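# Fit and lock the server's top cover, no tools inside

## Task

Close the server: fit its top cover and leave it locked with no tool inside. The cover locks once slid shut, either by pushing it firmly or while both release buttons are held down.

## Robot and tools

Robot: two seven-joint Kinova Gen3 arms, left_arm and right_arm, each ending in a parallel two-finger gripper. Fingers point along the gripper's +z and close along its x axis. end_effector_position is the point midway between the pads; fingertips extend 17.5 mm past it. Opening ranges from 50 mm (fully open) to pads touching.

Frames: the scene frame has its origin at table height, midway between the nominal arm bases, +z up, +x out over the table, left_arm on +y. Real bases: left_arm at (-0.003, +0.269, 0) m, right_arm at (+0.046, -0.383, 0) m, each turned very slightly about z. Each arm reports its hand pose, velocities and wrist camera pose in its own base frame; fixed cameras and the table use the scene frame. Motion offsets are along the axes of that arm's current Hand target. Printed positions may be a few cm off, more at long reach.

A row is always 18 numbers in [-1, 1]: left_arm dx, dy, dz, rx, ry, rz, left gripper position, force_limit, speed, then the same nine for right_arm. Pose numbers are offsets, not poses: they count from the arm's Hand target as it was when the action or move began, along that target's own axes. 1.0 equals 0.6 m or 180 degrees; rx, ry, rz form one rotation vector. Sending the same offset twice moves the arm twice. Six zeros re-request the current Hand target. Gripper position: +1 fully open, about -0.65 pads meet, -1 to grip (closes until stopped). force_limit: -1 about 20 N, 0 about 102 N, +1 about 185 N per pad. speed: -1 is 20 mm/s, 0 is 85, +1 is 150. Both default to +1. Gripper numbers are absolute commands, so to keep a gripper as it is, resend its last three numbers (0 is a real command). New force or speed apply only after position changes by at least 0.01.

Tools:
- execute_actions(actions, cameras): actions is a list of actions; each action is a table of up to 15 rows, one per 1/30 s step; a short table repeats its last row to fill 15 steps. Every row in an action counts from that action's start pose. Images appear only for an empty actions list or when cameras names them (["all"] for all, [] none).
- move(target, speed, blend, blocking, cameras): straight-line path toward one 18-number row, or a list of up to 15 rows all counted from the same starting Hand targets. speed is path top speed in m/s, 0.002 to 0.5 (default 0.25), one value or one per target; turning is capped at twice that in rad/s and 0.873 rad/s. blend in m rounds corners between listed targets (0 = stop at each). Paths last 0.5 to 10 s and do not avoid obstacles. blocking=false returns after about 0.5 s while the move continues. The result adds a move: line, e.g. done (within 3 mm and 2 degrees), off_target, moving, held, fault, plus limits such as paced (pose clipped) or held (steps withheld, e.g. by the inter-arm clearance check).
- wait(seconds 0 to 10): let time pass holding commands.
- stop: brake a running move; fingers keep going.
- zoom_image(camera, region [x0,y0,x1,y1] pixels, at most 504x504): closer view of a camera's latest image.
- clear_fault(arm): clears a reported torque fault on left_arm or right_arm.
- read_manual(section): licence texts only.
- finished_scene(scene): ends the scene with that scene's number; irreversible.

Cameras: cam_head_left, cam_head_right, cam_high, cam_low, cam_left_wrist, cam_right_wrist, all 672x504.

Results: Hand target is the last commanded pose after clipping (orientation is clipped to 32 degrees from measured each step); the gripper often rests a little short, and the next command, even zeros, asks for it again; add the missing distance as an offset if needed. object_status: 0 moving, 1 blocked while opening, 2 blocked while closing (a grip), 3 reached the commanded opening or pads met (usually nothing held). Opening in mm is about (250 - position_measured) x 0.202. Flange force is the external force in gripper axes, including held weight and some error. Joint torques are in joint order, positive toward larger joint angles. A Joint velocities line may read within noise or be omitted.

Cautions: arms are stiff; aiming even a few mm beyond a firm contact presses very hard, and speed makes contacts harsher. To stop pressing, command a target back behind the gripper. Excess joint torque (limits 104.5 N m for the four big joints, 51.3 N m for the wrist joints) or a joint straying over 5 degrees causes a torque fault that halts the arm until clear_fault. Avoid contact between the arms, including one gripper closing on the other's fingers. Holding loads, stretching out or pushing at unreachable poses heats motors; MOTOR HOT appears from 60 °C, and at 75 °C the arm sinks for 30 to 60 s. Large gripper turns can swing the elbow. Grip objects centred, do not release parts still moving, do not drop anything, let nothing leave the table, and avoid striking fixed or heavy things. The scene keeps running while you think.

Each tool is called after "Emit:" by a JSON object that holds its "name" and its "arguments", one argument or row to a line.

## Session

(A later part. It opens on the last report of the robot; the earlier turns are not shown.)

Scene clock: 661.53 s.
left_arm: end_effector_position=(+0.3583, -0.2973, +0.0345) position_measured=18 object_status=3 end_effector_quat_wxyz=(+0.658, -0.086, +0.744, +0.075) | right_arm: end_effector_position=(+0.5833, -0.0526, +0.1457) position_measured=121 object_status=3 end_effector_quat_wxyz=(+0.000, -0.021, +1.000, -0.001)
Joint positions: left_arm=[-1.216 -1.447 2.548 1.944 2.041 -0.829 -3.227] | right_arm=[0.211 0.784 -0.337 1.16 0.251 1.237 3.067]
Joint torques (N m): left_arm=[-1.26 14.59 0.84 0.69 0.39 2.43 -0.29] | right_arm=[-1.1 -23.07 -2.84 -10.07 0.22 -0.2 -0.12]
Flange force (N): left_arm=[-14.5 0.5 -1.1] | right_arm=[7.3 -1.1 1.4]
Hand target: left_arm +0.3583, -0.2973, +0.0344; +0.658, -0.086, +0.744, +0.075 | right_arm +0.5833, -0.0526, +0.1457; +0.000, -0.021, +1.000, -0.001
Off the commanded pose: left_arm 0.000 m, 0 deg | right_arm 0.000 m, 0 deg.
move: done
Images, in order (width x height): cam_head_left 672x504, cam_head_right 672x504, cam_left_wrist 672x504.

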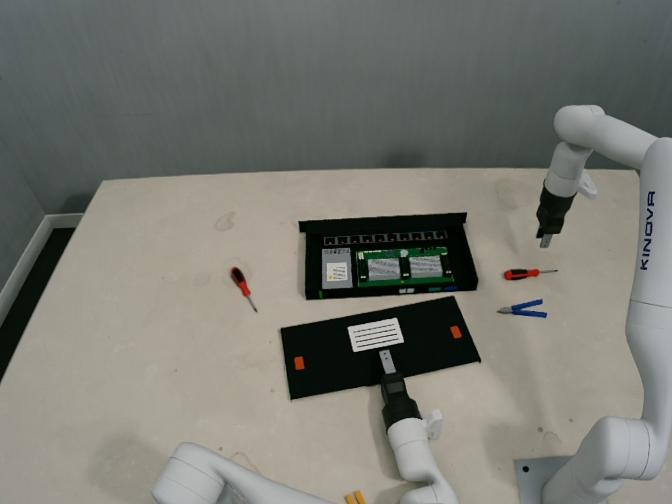

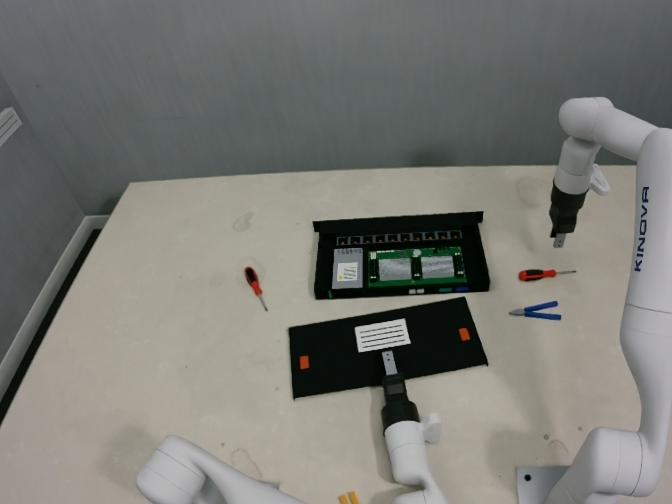

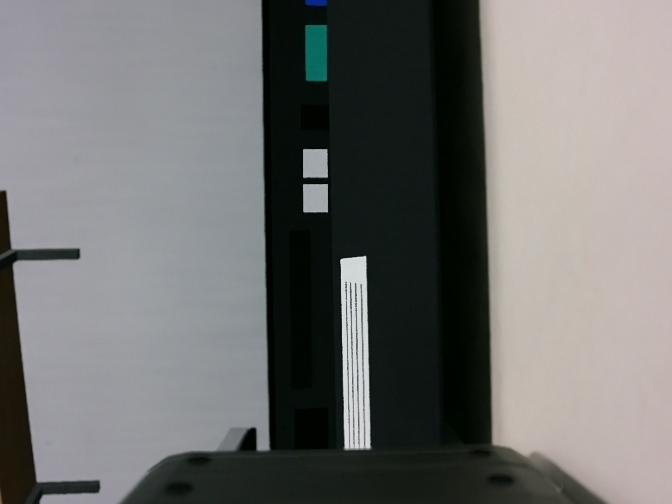

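Emit:
{"name": "execute_actions", "arguments": {
  "actions": [
    [[0,0,0,0,0,0,-1,0.3,-1,0,0,0,0,0,0,0.208,-0.6,-0.5]],
    [[0,0,0,0,0,0,-1,0.3,-1,0,0,0,0,0,0,0.208,-0.6,-0.5]],
    [[0,0,0,0,0,0,-1,0.3,-1,0,0,0,0,0,0,0.208,-0.6,-0.5]]
  ],
  "cameras": ["cam_left_wrist","cam_head_right"]
}}

Scene clock: 675.03 s.
left_arm: end_effector_position=(+0.3583, -0.2974, +0.0345) position_measured=248 object_status=2 end_effector_quat_wxyz=(+0.658, -0.086, +0.744, +0.075) | right_arm: end_effector_position=(+0.5833, -0.0526, +0.1457) position_measured=121 object_status=3 end_effector_quat_wxyz=(+0.000, -0.021, +1.000, -0.001)
Joint positions: left_arm=[-1.216 -1.447 2.548 1.944 2.041 -0.829 -3.227] | right_arm=[0.211 0.784 -0.337 1.16 0.251 1.237 3.067]
Joint torques (N m): left_arm=[-1.36 17.33 -2.35 1.26 -0.03 0.99 0.09] | right_arm=[-1.04 -23.06 -2.75 -10.1 0.25 -0.17 -0.13]
Hand target: left_arm +0.3583, -0.2973, +0.0344; +0.658, -0.086, +0.744, +0.075 | right_arm +0.5833, -0.0526, +0.1457; +0.000, -0.021, +1.000, -0.001
Off the commanded pose: left_arm 0.000 m, 0 deg | right_arm 0.000 m, 0 deg.
Images, in order (width x height): cam_head_right 672x504, cam_left_wrist 672x504.

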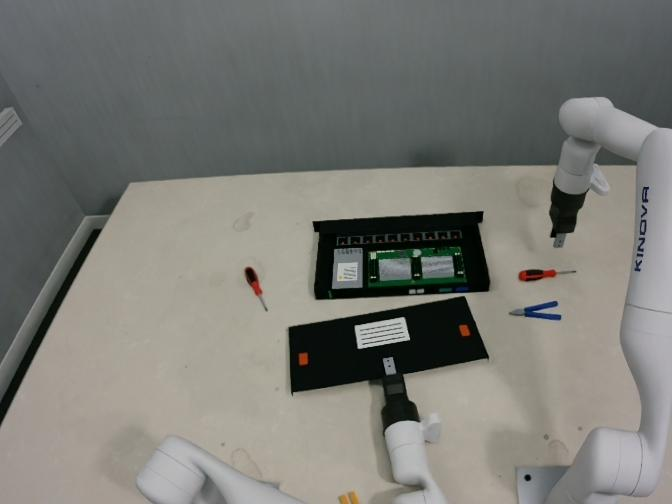

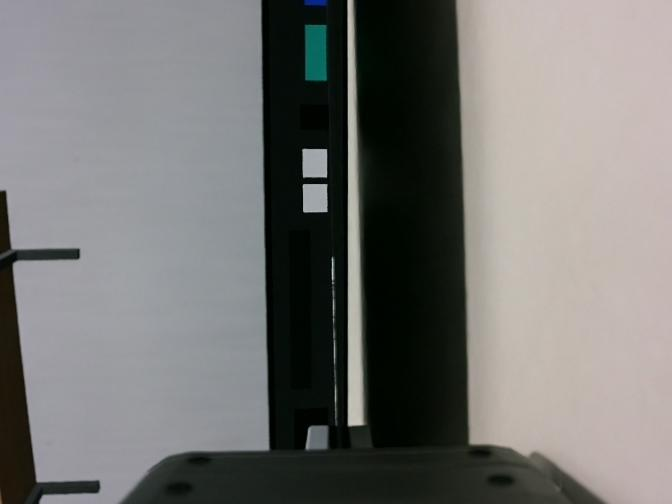

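Emit:
{"name": "move", "arguments": {
  "target": [
    [-0.1323,0,-0.0163,0,-0.0388,0,-1,0.3,-1,0,0,-0.0738,0,0,0.0133,0.208,-0.6,-0.5],
    [-0.1603,-0.1028,0.2738,0.0538,-0.0388,0.0033,-1,0.3,-1,-0.0692,0.3565,-0.0738,0,0,0.0133,0.208,-0.6,-0.5]
  ],
  "speed": [0.08,0.15],
  "blend": [0.01,0],
  "cameras": ["cam_left_wrist","cam_right_wrist","cam_head_right","cam_low","cam_high"]
}}

Scene clock: 774.37 s.
left_arm: end_effector_position=(+0.5425, -0.3177, +0.1100) position_measured=248 object_status=2 end_effector_quat_wxyz=(+0.707, -0.022, +0.707, +0.020) | right_arm: end_effector_position=(+0.6160, +0.1629, +0.1897) position_measured=121 object_status=3 end_effector_quat_wxyz=(+0.000, +0.000, +1.000, -0.001)
Joint positions: left_arm=[-1.481 -1.538 2.206 1.928 1.34 -0.652 -2.775] | right_arm=[-0.187 0.893 -0.322 0.786 0.251 1.492 2.728]
Joint torques (N m): left_arm=[-0.4 20.36 -13.3 3.33 1.7 -6.3 -0.36] | right_arm=[-1 -25.3 -2.37 -10.63 0.24 -0.16 -0.14]
Flange force (N): left_arm=[8.8 0.2 3.0] | right_arm=[9.7 -4.4 3.1]
Hand target: left_arm +0.5425, -0.3177, +0.1100; +0.707, -0.022, +0.707, +0.020 | right_arm +0.6160, +0.1629, +0.1897; +0.000, +0.000, +1.000, -0.001
Off the commanded pose: left_arm 0.000 m, 0 deg | right_arm 0.000 m, 0 deg.
move: done
Images, in order (width x height): cam_head_right 672x504, cam_high 672x504, cam_low 672x504, cam_left_wrist 672x504, cam_right_wrist 672x504.

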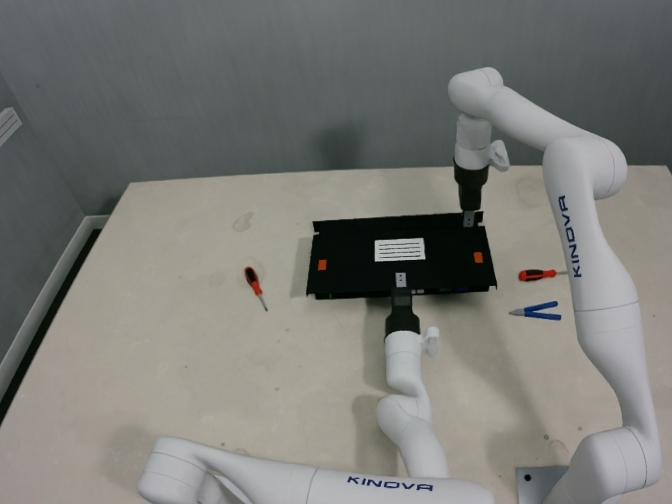

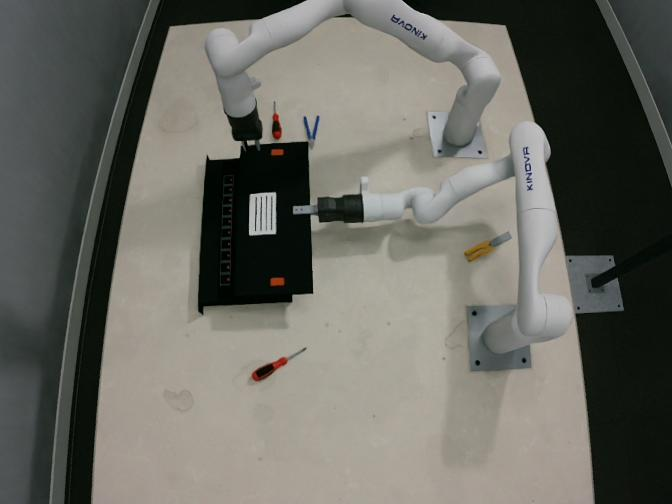

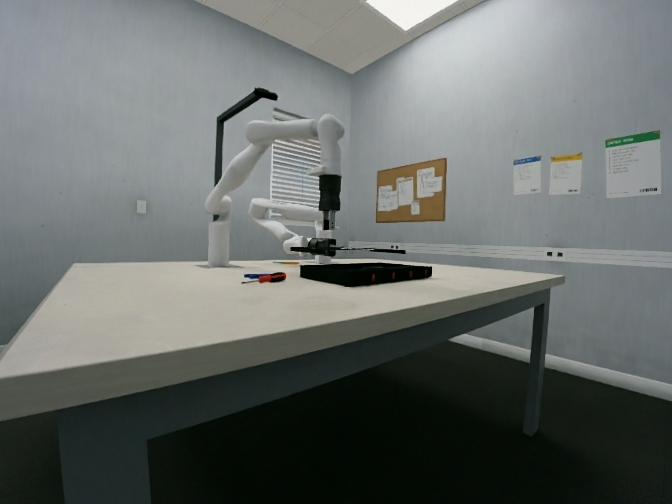

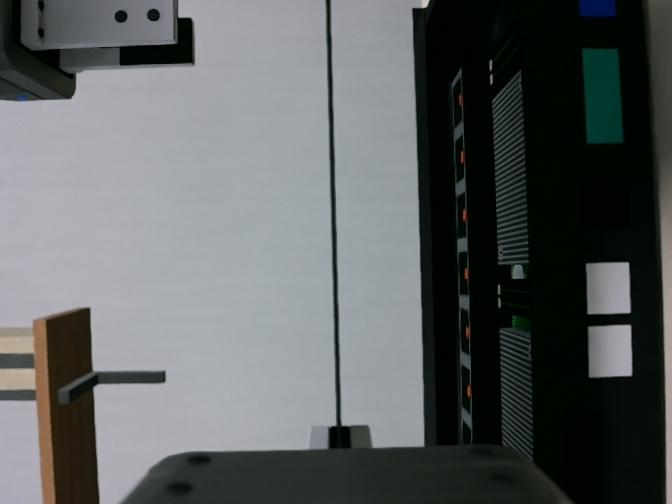

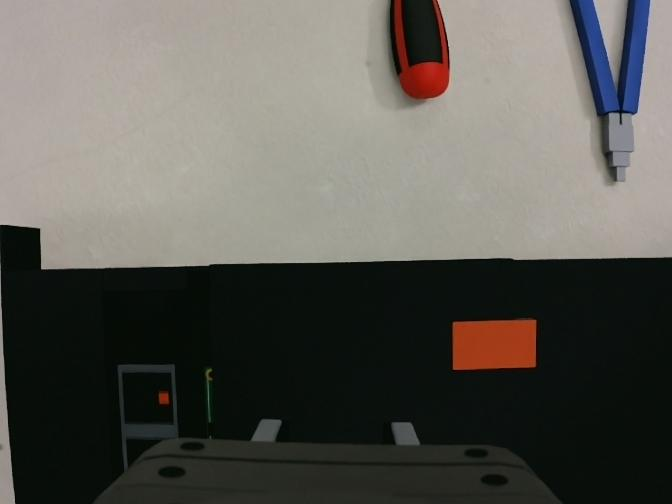

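Emit:
{"name": "zoom_image", "arguments": {
  "camera": "cam_right_wrist",
  "region": [0, 220, 300, 445]
}}

Emit:
{"name": "zoom_image", "arguments": {
  "camera": "cam_right_wrist",
  "region": [420, 220, 672, 400]
}}

Emit:
{"name": "zoom_image", "arguments": {
  "camera": "cam_low",
  "region": [230, 220, 450, 300]
}}

Emit:
{"name": "zoom_image", "arguments": {
  "camera": "cam_head_right",
  "region": [290, 200, 510, 310]
}}

Scaled by 1.680.

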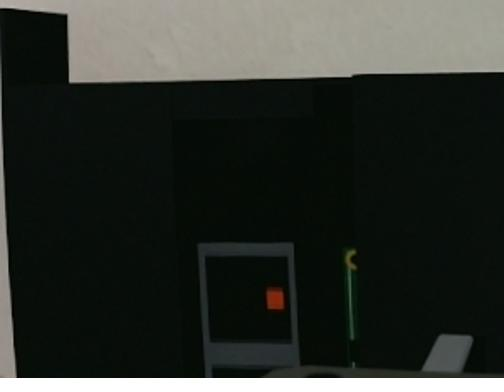

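Scaled by 2.000.

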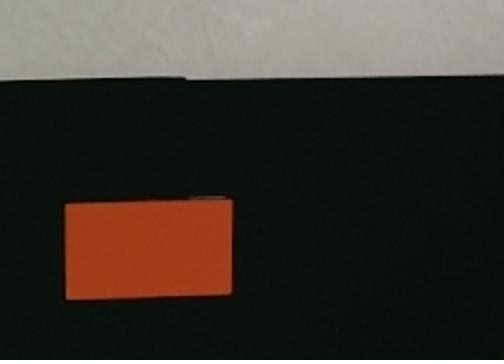

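Scaled by 2.291.

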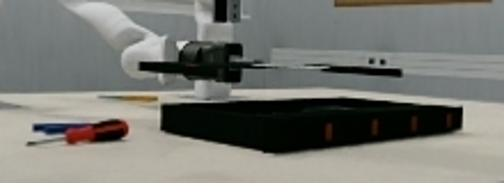

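Scaled by 2.291.

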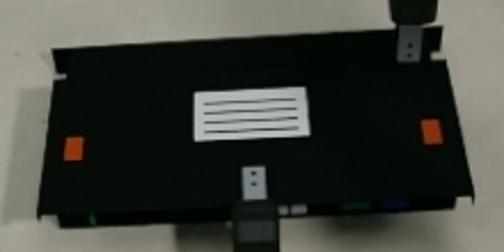

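Emit:
{"name": "move", "arguments": {
  "target": [0.0717,0,0.0467,0,0,0,-1,0.3,-1,0,0,0,0,0,0,0.208,-0.6,-0.5],
  "speed": 0.1,
  "cameras": ["cam_left_wrist","cam_right_wrist","cam_head_right","cam_low"]
}}

Emit:
{"name": "zoom_image", "arguments": {
  "camera": "cam_right_wrist",
  "region": [0, 220, 330, 445]
}}

Emit:
{"name": "zoom_image", "arguments": {
  "camera": "cam_right_wrist",
  "region": [420, 220, 672, 400]
}}

Emit:
{"name": "zoom_image", "arguments": {
  "camera": "cam_low",
  "region": [230, 220, 450, 300]
}}

Emit:
{"name": "zoom_image", "arguments": {
  "camera": "cam_left_wrist",
  "region": [320, 0, 672, 264]
}}

Scene clock: 866.90 s.
left_arm: end_effector_position=(+0.5704, -0.3161, +0.0670) position_measured=248 object_status=2 end_effector_quat_wxyz=(+0.707, -0.022, +0.707, +0.020) | right_arm: end_effector_position=(+0.6160, +0.1629, +0.1897) position_measured=121 object_status=3 end_effector_quat_wxyz=(+0.000, +0.000, +1.000, -0.001)
Joint positions: left_arm=[-1.554 -1.635 2.227 1.816 1.376 -0.664 -2.773] | right_arm=[-0.187 0.893 -0.322 0.786 0.251 1.492 2.728]
Joint torques (N m): left_arm=[-0.15 21.45 -13.51 3.69 1.42 -6.26 -0.14] | right_arm=[-1.12 -25.33 -2.46 -10.51 0.28 -0.18 -0.12]
Flange force (N): left_arm=[9.4 -0.3 2.8] | right_arm=[8.8 -4.3 2.8]
Hand target: left_arm +0.5705, -0.3161, +0.0670; +0.707, -0.022, +0.707, +0.020 | right_arm +0.6160, +0.1629, +0.1897; +0.000, +0.000, +1.000, -0.001
Off the commanded pose: left_arm 0.000 m, 0 deg | right_arm 0.000 m, 0 deg.
move: done
Images, in order (width x height): cam_head_right 672x504, cam_low 672x504, cam_left_wrist 672x504, cam_right_wrist 672x504.

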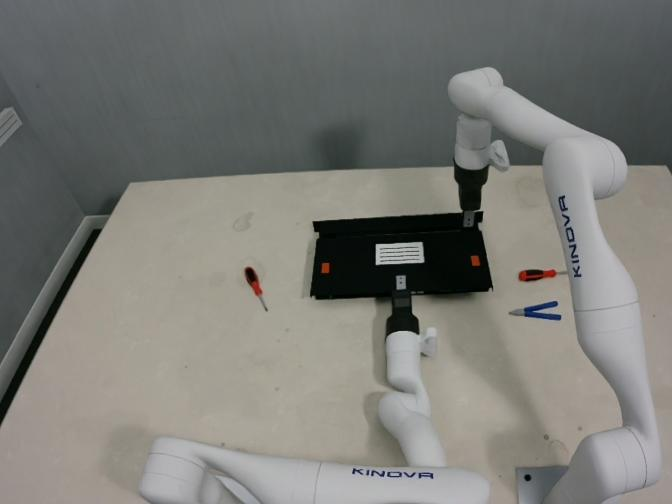

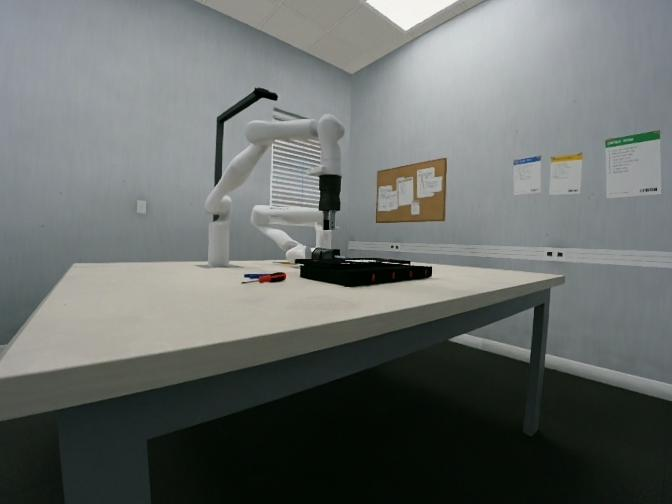

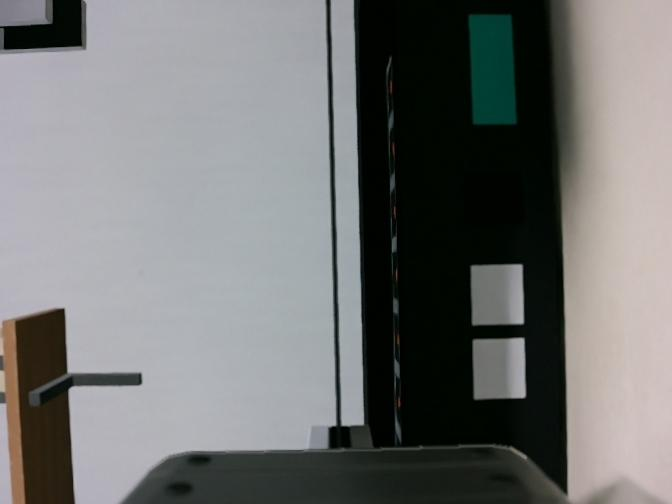

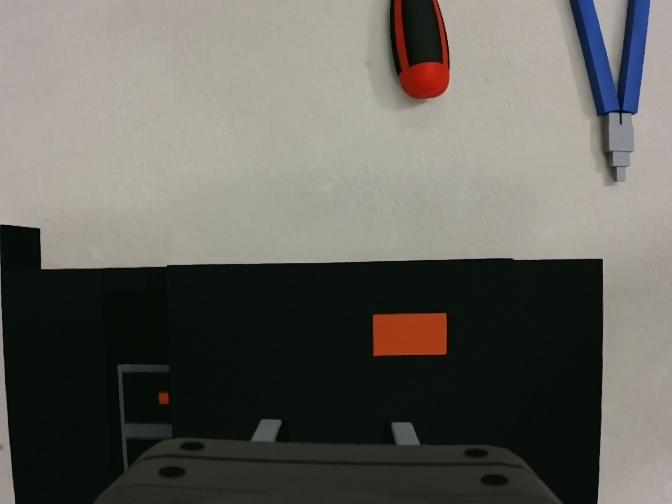

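Scaled by 1.527.

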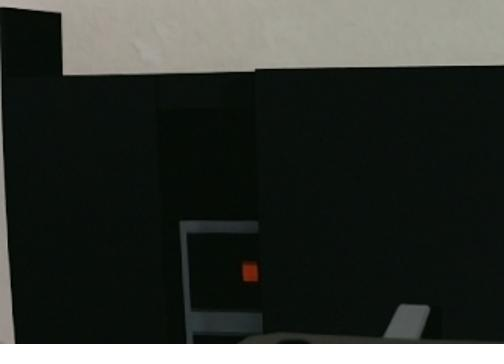

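Scaled by 2.000.

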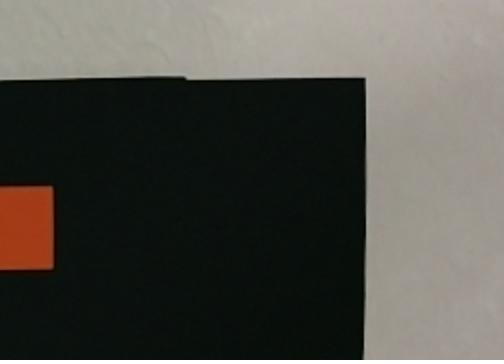

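Scaled by 2.291.

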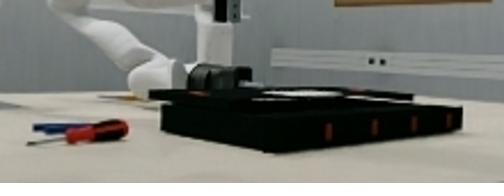

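Scaled by 1.432.

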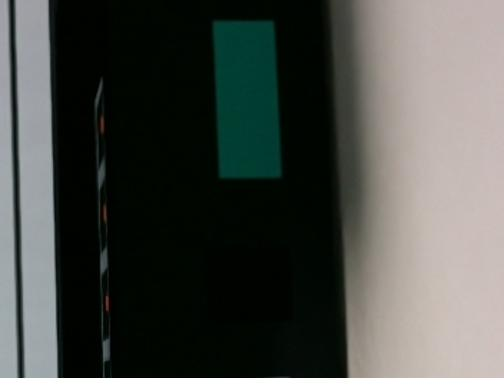

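Emit:
{"name": "zoom_image", "arguments": {
  "camera": "cam_head_right",
  "region": [300, 210, 360, 310]
}}

Emit:
{"name": "zoom_image", "arguments": {
  "camera": "cam_head_right",
  "region": [450, 200, 510, 300]
}}

Emit:
{"name": "zoom_image", "arguments": {
  "camera": "cam_right_wrist",
  "region": [90, 250, 220, 350]
}}

Scaled by 5.040.

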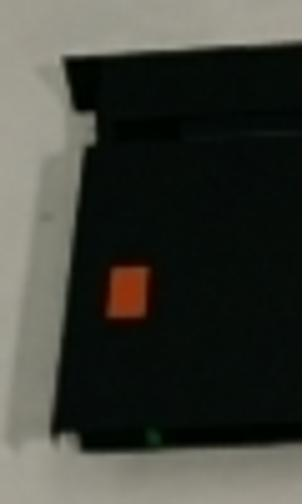

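Scaled by 5.040.

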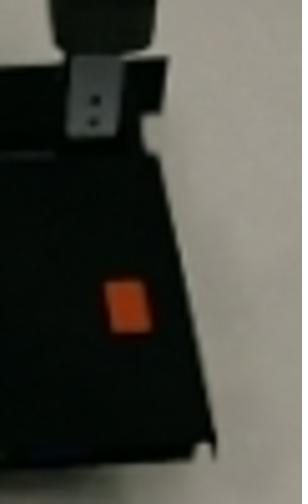

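Scaled by 3.877.

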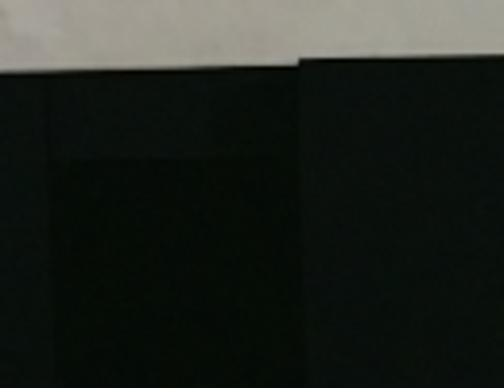

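Emit:
{"name": "move", "arguments": {
  "target": [0.0083,-0.005,0,-0.0028,0,0,-1,0.3,-1,0,0,0,0,0,0,0.208,-0.6,-0.5],
  "speed": 0.03,
  "cameras": ["cam_right_wrist","cam_head_right"]
}}

Emit:
{"name": "zoom_image", "arguments": {
  "camera": "cam_right_wrist",
  "region": [100, 240, 220, 300]
}}

Emit:
{"name": "zoom_image", "arguments": {
  "camera": "cam_right_wrist",
  "region": [450, 220, 620, 300]
}}

Emit:
{"name": "zoom_image", "arguments": {
  "camera": "cam_head_right",
  "region": [300, 210, 360, 310]
}}

Emit:
{"name": "zoom_image", "arguments": {
  "camera": "cam_head_right",
  "region": [450, 210, 510, 310]
}}

Scene clock: 959.57 s.
left_arm: end_effector_position=(+0.5707, -0.3191, +0.0620) position_measured=248 object_status=2 end_effector_quat_wxyz=(+0.707, -0.025, +0.707, +0.023) | right_arm: end_effector_position=(+0.6160, +0.1629, +0.1897) position_measured=121 object_status=3 end_effector_quat_wxyz=(+0.000, +0.000, +1.000, -0.001)
Joint positions: left_arm=[-1.555 -1.64 2.234 1.791 1.422 -0.663 -2.818] | right_arm=[-0.187 0.893 -0.322 0.786 0.251 1.492 2.728]
Joint torques (N m): left_arm=[2.07 22.51 -13.29 0.81 0.41 -6.54 0.29] | right_arm=[-1.11 -25.26 -2.4 -10.47 0.24 -0.14 -0.16]
Flange force (N): left_arm=[8.4 3.4 2.0] | right_arm=[8.9 -4.4 2.8]
Hand target: left_arm +0.5707, -0.3191, +0.0620; +0.707, -0.025, +0.707, +0.023 | right_arm +0.6160, +0.1629, +0.1897; +0.000, +0.000, +1.000, -0.001
Off the commanded pose: left_arm 0.000 m, 0 deg | right_arm 0.000 m, 0 deg.
move: done
Images, in order (width x height): cam_head_right 672x504, cam_right_wrist 672x504.

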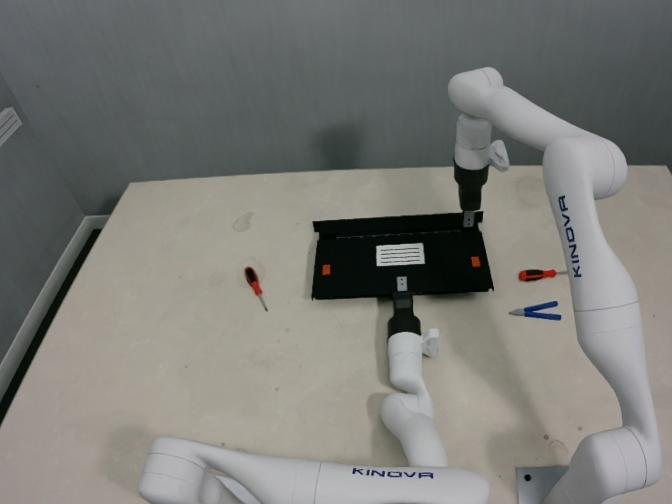

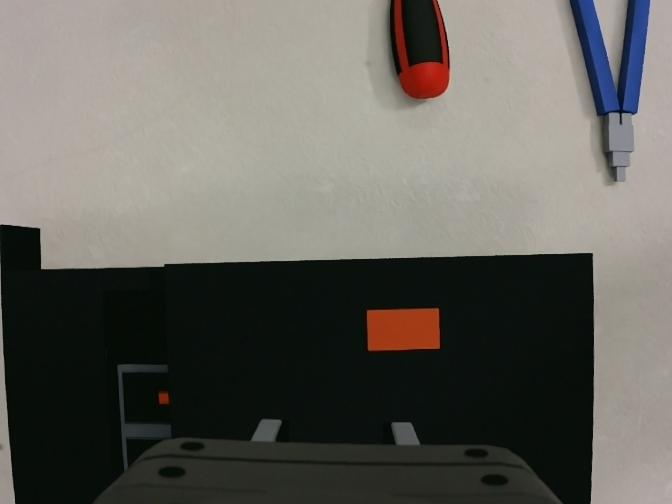

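Scaled by 4.200.

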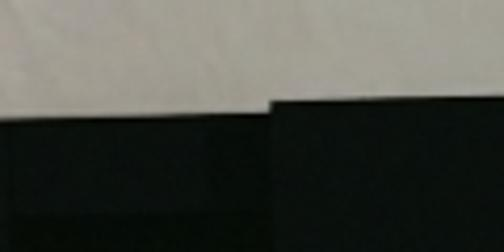

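Scaled by 2.965.

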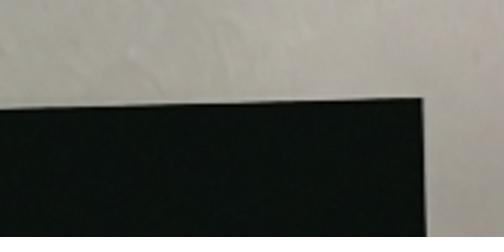

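Scaled by 5.040.

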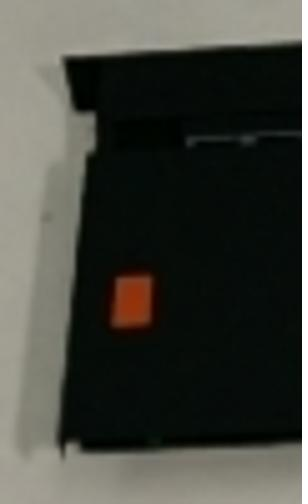

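Scaled by 5.040.

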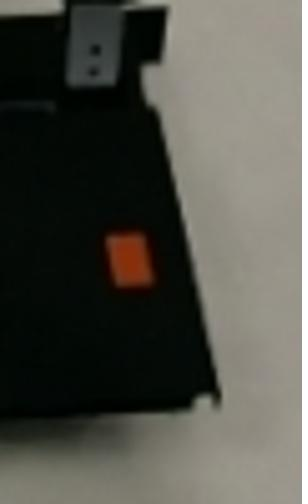

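Emit:
{"name": "move", "arguments": {
  "target": [0.0067,0,0,0,0,0,-1,0.3,-1,0,0,0,0,0,0,0.208,-0.6,-0.5],
  "speed": 0.02
}}

Emit:
{"name": "move", "arguments": {
  "target": [0.005,0,0,0,0,0,-1,0.3,-1,0,0,0,0,0,0,0.208,-0.6,-0.5],
  "speed": 0.02,
  "cameras": ["cam_right_wrist","cam_head_right","cam_low"]
}}

Scene clock: 972.63 s.
left_arm: end_effector_position=(+0.5706, -0.3191, +0.0580) position_measured=248 object_status=2 end_effector_quat_wxyz=(+0.707, -0.025, +0.707, +0.023) | right_arm: end_effector_position=(+0.6160, +0.1629, +0.1897) position_measured=121 object_status=3 end_effector_quat_wxyz=(+0.000, +0.000, +1.000, -0.001)
Joint positions: left_arm=[-1.556 -1.648 2.238 1.784 1.43 -0.666 -2.821] | right_arm=[-0.187 0.893 -0.322 0.786 0.251 1.492 2.728]
Joint torques (N m): left_arm=[2.32 22.58 -13.06 0.59 0.55 -6.45 0.12] | right_arm=[-1.14 -25.33 -2.37 -10.53 0.22 -0.16 -0.11]
Flange force (N): left_arm=[7.4 5.9 2.6] | right_arm=[9.0 -4.4 2.9]
Hand target: left_arm +0.5706, -0.3191, +0.0580; +0.707, -0.025, +0.707, +0.023 | right_arm +0.6160, +0.1629, +0.1897; +0.000, +0.000, +1.000, -0.001
Off the commanded pose: left_arm 0.000 m, 0 deg | right_arm 0.000 m, 0 deg.
move: done

Scene clock: 973.33 s.
left_arm: end_effector_position=(+0.5707, -0.3191, +0.0551) position_measured=248 object_status=2 end_effector_quat_wxyz=(+0.707, -0.025, +0.707, +0.023) | right_arm: end_effector_position=(+0.6160, +0.1629, +0.1897) position_measured=121 object_status=3 end_effector_quat_wxyz=(+0.000, +0.000, +1.000, -0.001)
Joint positions: left_arm=[-1.558 -1.654 2.241 1.779 1.436 -0.668 -2.823] | right_arm=[-0.187 0.893 -0.322 0.786 0.251 1.492 2.728]
Joint torques (N m): left_arm=[1.21 15.64 -1.42 -4.56 -2.19 1.19 0.54] | right_arm=[-1.1 -25.32 -2.45 -10.62 0.25 -0.12 -0.12]
Flange force (N): left_arm=[-16.2 6.8 -8.0] | right_arm=[9.7 -4.5 3.2]
Hand target: left_arm +0.5706, -0.3191, +0.0550; +0.707, -0.025, +0.707, +0.023 | right_arm +0.6160, +0.1629, +0.1897; +0.000, +0.000, +1.000, -0.001
Off the commanded pose: left_arm 0.000 m, 0 deg | right_arm 0.000 m, 0 deg.
move: done
Images, in order (width x height): cam_head_right 672x504, cam_low 672x504, cam_right_wrist 672x504.

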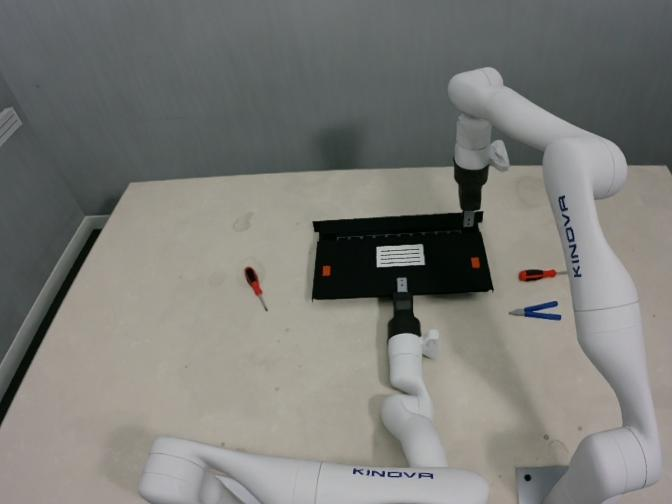

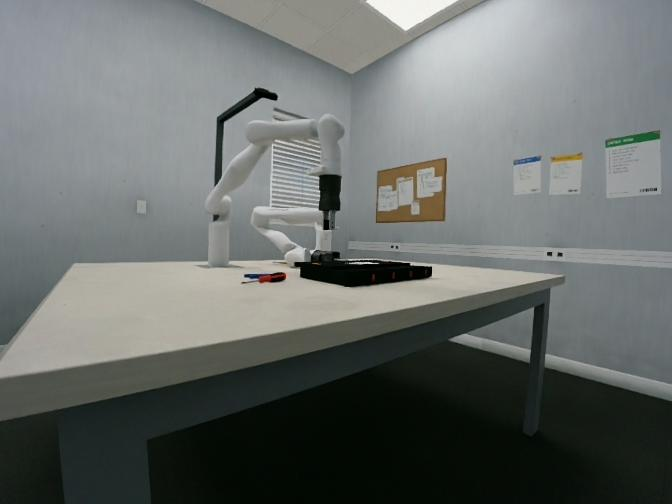

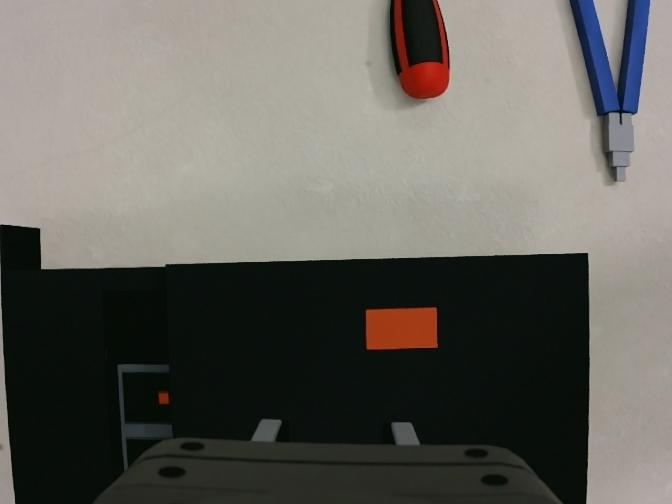

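Emit:
{"name": "zoom_image", "arguments": {
  "camera": "cam_head_right",
  "region": [300, 210, 360, 310]
}}

Emit:
{"name": "zoom_image", "arguments": {
  "camera": "cam_head_right",
  "region": [450, 210, 510, 310]
}}

Emit:
{"name": "zoom_image", "arguments": {
  "camera": "cam_low",
  "region": [270, 240, 450, 300]
}}

Emit:
{"name": "zoom_image", "arguments": {
  "camera": "cam_right_wrist",
  "region": [100, 230, 260, 310]
}}

Scaled by 5.040.

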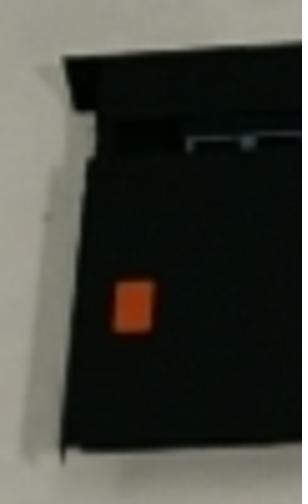

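Scaled by 5.040.

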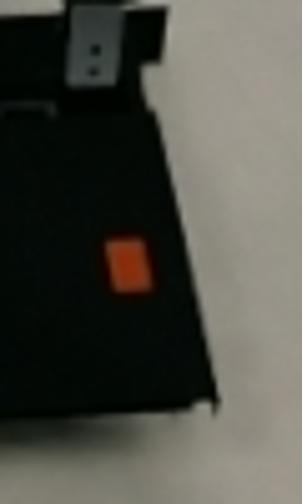

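Scaled by 2.800.

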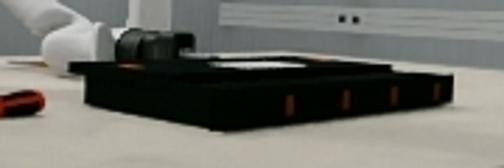

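Scaled by 3.150.

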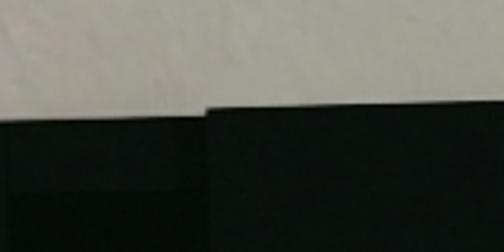

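Emit:
{"name": "move", "arguments": {
  "target": [
    [-0.0033,-0.0023,0,0,0,0,-1,0.3,-1,0,0,0,0,0,0,0.208,-0.6,-0.5],
    [0.005,-0.0023,0,0,0,0,-1,0.3,-1,0,0,0,0,0,0,0.208,-0.6,-0.5]
  ],
  "speed": 0.02,
  "cameras": ["cam_right_wrist","cam_head_right","cam_low"]
}}

Emit:
{"name": "zoom_image", "arguments": {
  "camera": "cam_right_wrist",
  "region": [100, 230, 260, 310]
}}

Emit:
{"name": "zoom_image", "arguments": {
  "camera": "cam_low",
  "region": [270, 240, 450, 300]
}}

Scene clock: 1016.53 s.
left_arm: end_effector_position=(+0.5708, -0.3205, +0.0523) position_measured=248 object_status=2 end_effector_quat_wxyz=(+0.707, -0.025, +0.706, +0.023) | right_arm: end_effector_position=(+0.6160, +0.1629, +0.1897) position_measured=121 object_status=3 end_effector_quat_wxyz=(+0.000, +0.000, +1.000, -0.001)
Joint positions: left_arm=[-1.558 -1.658 2.244 1.77 1.447 -0.67 -2.832] | right_arm=[-0.187 0.893 -0.322 0.786 0.251 1.492 2.728]
Joint torques (N m): left_arm=[3.13 8.9 11.24 -20.97 -8.32 10.69 0.92] | right_arm=[-1.1 -25.3 -2.38 -10.58 0.19 -0.2 -0.09]
Flange force (N): left_arm=[-51.6 27.1 -35.6] | right_arm=[9.3 -4.4 2.9]
Hand target: left_arm +0.5707, -0.3205, +0.0520; +0.707, -0.025, +0.707, +0.023 | right_arm +0.6160, +0.1629, +0.1897; +0.000, +0.000, +1.000, -0.001
Off the commanded pose: left_arm 0.000 m, 0 deg | right_arm 0.000 m, 0 deg.
move: done
Images, in order (width x height): cam_head_right 672x504, cam_low 672x504, cam_right_wrist 672x504.

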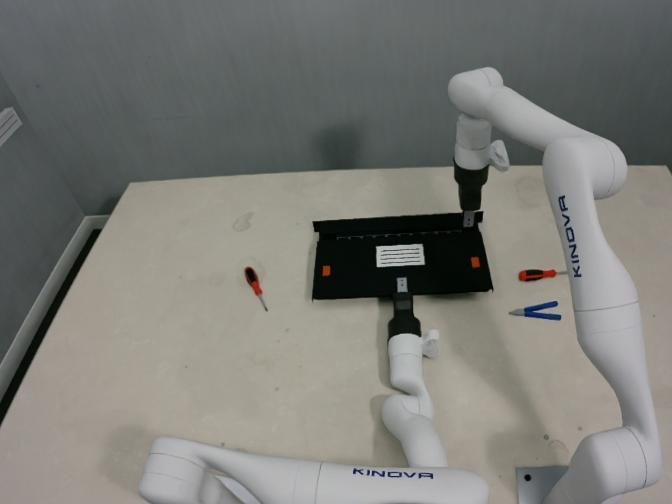

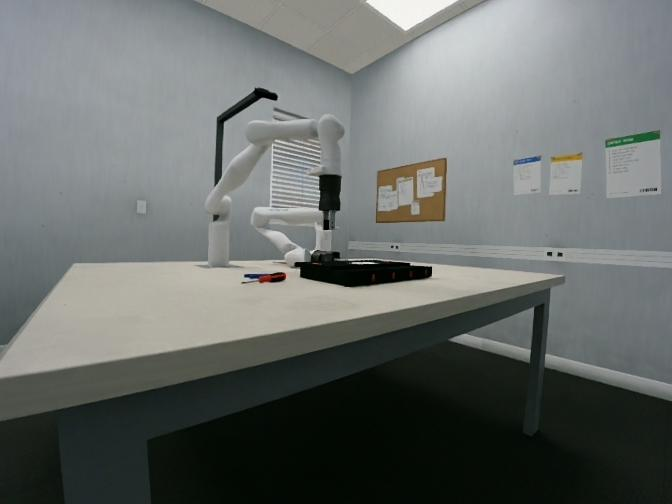

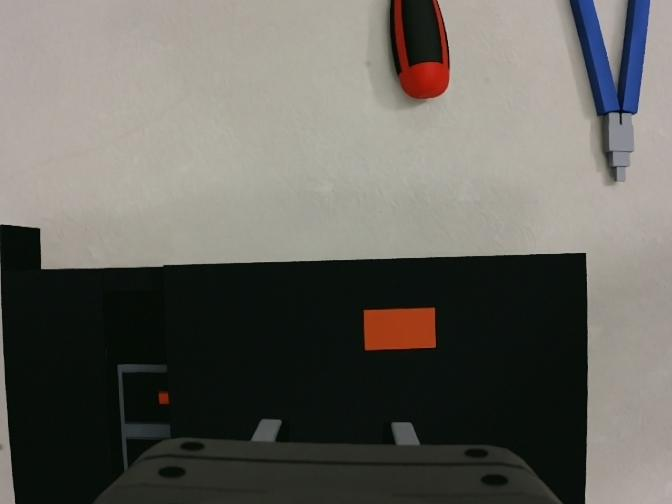

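Scaled by 3.150.

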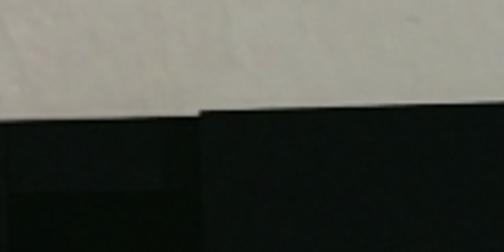

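Scaled by 2.800.

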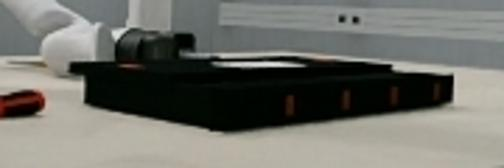

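Emit:
{"name": "move", "arguments": {
  "target": [
    [-0.0133,0,0,0.0017,0,0,-1,0.3,-1,0.193,-0.272,-0.267,0.096,-0.206,-0.31,0.208,-0.6,-0.5],
    [-0.0133,0,0,0.0017,0,0,-1,0.3,-1,0.3343,-0.0477,0.2432,0.1927,-0.4123,-0.621,0.208,-0.6,-0.5]
  ],
  "speed": [0.3,0.25],
  "blend": [0.03,0],
  "cameras": ["cam_right_wrist","cam_left_wrist"]
}}

Scene clock: 1160.47 s.
left_arm: end_effector_position=(+0.5707, -0.3205, +0.0600) position_measured=248 object_status=2 end_effector_quat_wxyz=(+0.707, -0.023, +0.707, +0.021) | right_arm: end_effector_position=(+0.4159, +0.1340, +0.0436) position_measured=121 object_status=3 end_effector_quat_wxyz=(-0.504, +0.755, -0.351, +0.231)
Joint positions: left_arm=[-1.555 -1.645 2.234 1.789 1.417 -0.665 -2.81] | right_arm=[0.554 1.311 -0.404 2.583 0.713 -1.315 5.554]
Joint torques (N m): left_arm=[9.14 26.11 -17.06 -4.83 -2.59 -10.15 -1.08] | right_arm=[-1.04 -14.04 -5.46 3.29 2.49 -2.28 -0.11]
Flange force (N): left_arm=[14.3 16.3 2.9] | right_arm=[1.1 -0.7 -6.5]
Hand target: left_arm +0.5707, -0.3205, +0.0600; +0.707, -0.023, +0.707, +0.021 | right_arm +0.4153, +0.1341, +0.0439; -0.500, +0.755, -0.354, +0.234
Off the commanded pose: left_arm 0.000 m, 0 deg | right_arm 0.001 m, 1 deg.
joint sent to its limit (right arm) — joint 4 (elbow), upper limit, where the elbow is as bent as it goes. The joint targets still meet the commanded pose.
move: done
Images, in order (width x height): cam_left_wrist 672x504, cam_right_wrist 672x504.

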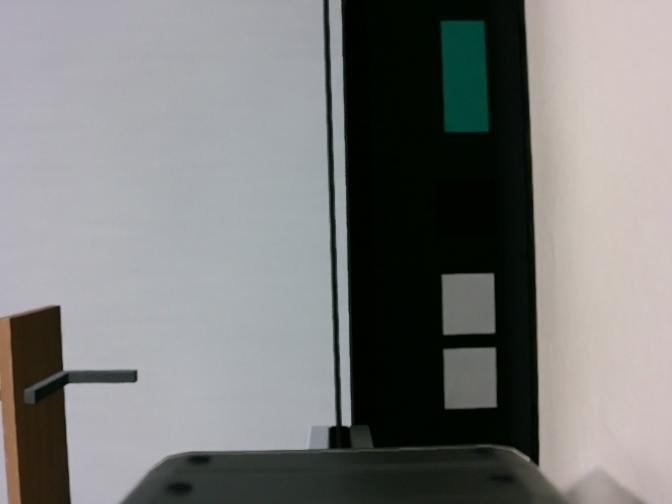

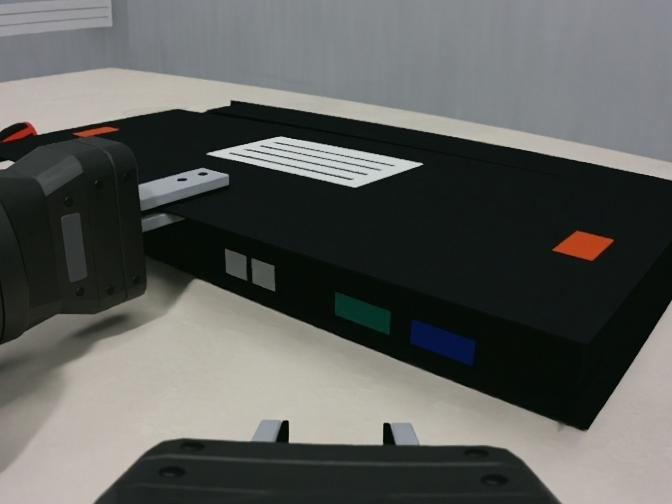

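Emit:
{"name": "zoom_image", "arguments": {
  "camera": "cam_right_wrist",
  "region": [420, 230, 672, 440]
}}

Emit:
{"name": "zoom_image", "arguments": {
  "camera": "cam_right_wrist",
  "region": [120, 150, 320, 310]
}}

Emit:
{"name": "zoom_image", "arguments": {
  "camera": "cam_right_wrist",
  "region": [0, 80, 260, 200]
}}

Scaled by 2.000.

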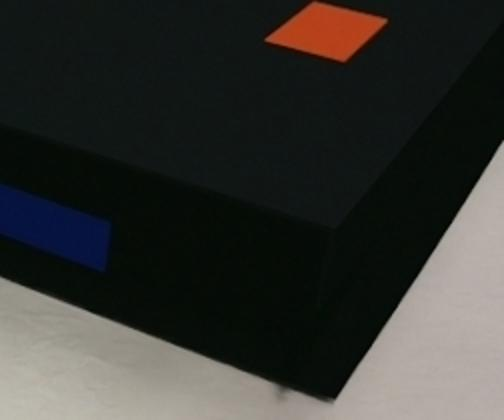

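Scaled by 2.520.

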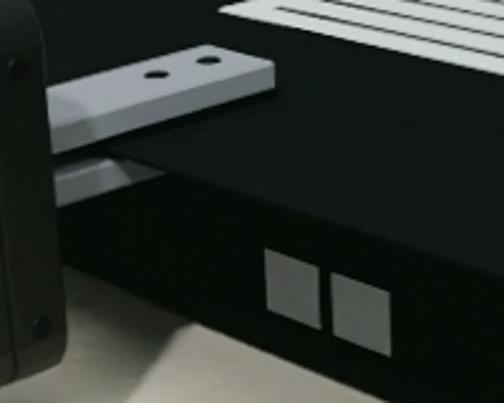

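Scaled by 1.938.

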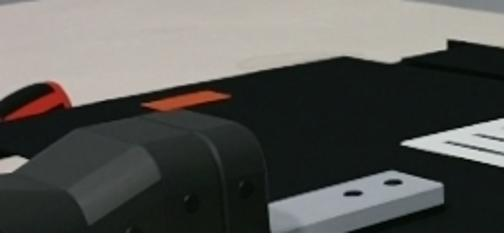

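Emit:
{"name": "move", "arguments": {
  "target": [
    [-0.025,0,-0.0333,0,0,0,-1,0.3,-1,0.262,-0.4553,-0.229,-0.096,0.206,0.31,0.208,-0.6,-0.5],
    [-0.025,0,-0.0333,0,0,0,-1,0.3,-1,0.1776,-0.3346,0.1707,-0.1927,0.4123,0.621,0.208,-0.6,-0.5]
  ],
  "speed": [0.3,0.25],
  "blend": [0.03,0],
  "cameras": ["cam_right_wrist","cam_left_wrist","cam_head_right"]
}}

Emit:
{"name": "zoom_image", "arguments": {
  "camera": "cam_right_wrist",
  "region": [0, 210, 336, 446]
}}

Emit:
{"name": "zoom_image", "arguments": {
  "camera": "cam_right_wrist",
  "region": [336, 210, 672, 446]
}}

Emit:
{"name": "zoom_image", "arguments": {
  "camera": "cam_head_right",
  "region": [300, 210, 400, 310]
}}

Scene clock: 1267.37 s.
left_arm: end_effector_position=(+0.5508, -0.3217, +0.0749) position_measured=248 object_status=2 end_effector_quat_wxyz=(+0.707, -0.023, +0.707, +0.021) | right_arm: end_effector_position=(+0.6161, +0.1627, +0.1889) position_measured=121 object_status=3 end_effector_quat_wxyz=(+0.000, +0.000, +1.000, -0.001)
Joint positions: left_arm=[-1.508 -1.609 2.238 1.846 1.421 -0.665 -2.814] | right_arm=[-0.115 0.918 -0.542 0.782 0.423 1.523 2.654]
Joint torques (N m): left_arm=[-0.49 20.92 -13.33 3.87 1.38 -6.37 -0.21] | right_arm=[-1.11 -25.22 -3.48 -9.99 0.25 -0.14 -0.13]
Flange force (N): left_arm=[9.0 0.2 2.7] | right_arm=[9.7 -4.5 3.0]
Hand target: left_arm +0.5508, -0.3217, +0.0749; +0.707, -0.023, +0.707, +0.021 | right_arm +0.6161, +0.1627, +0.1888; +0.000, +0.000, +1.000, -0.001
Off the commanded pose: left_arm 0.000 m, 0 deg | right_arm 0.000 m, 0 deg.
move: done
Images, in order (width x height): cam_head_right 672x504, cam_left_wrist 672x504, cam_right_wrist 672x504.

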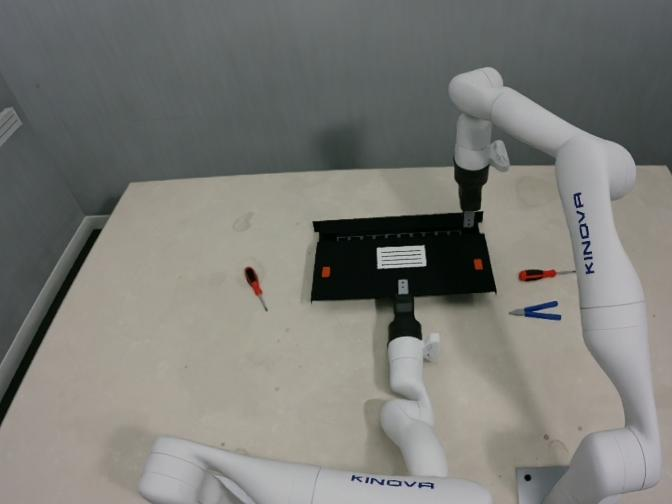

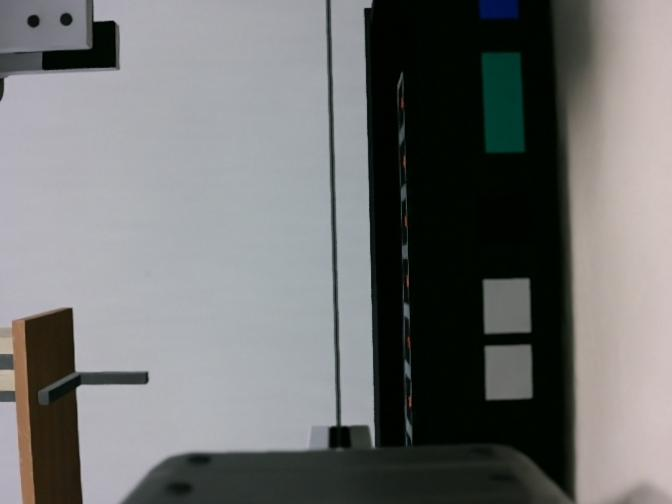

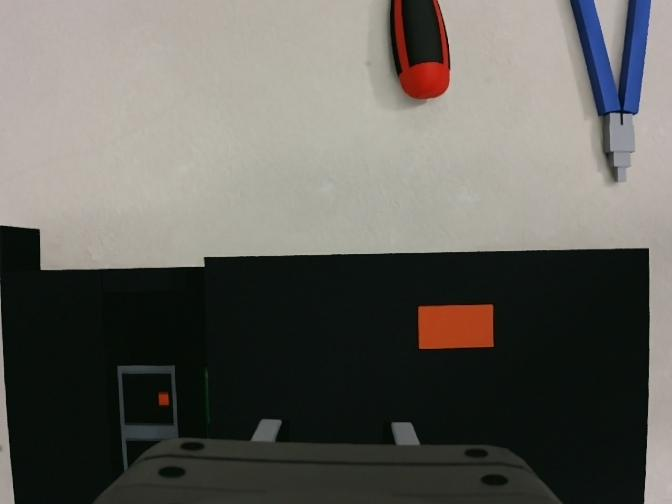

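Scaled by 1.500.

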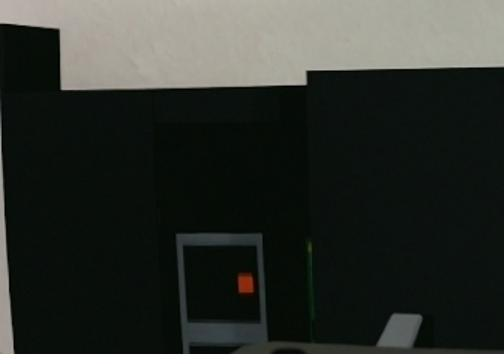

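Scaled by 1.500.

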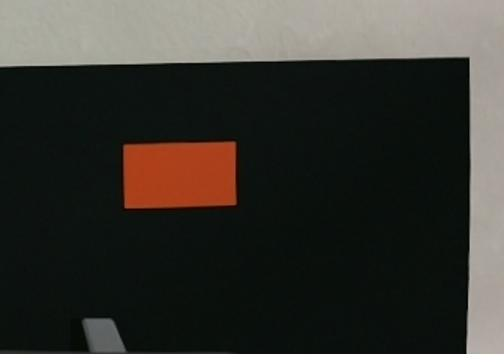

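Scaled by 5.040.

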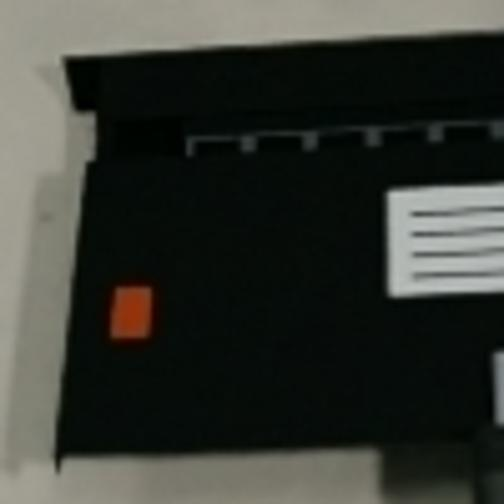

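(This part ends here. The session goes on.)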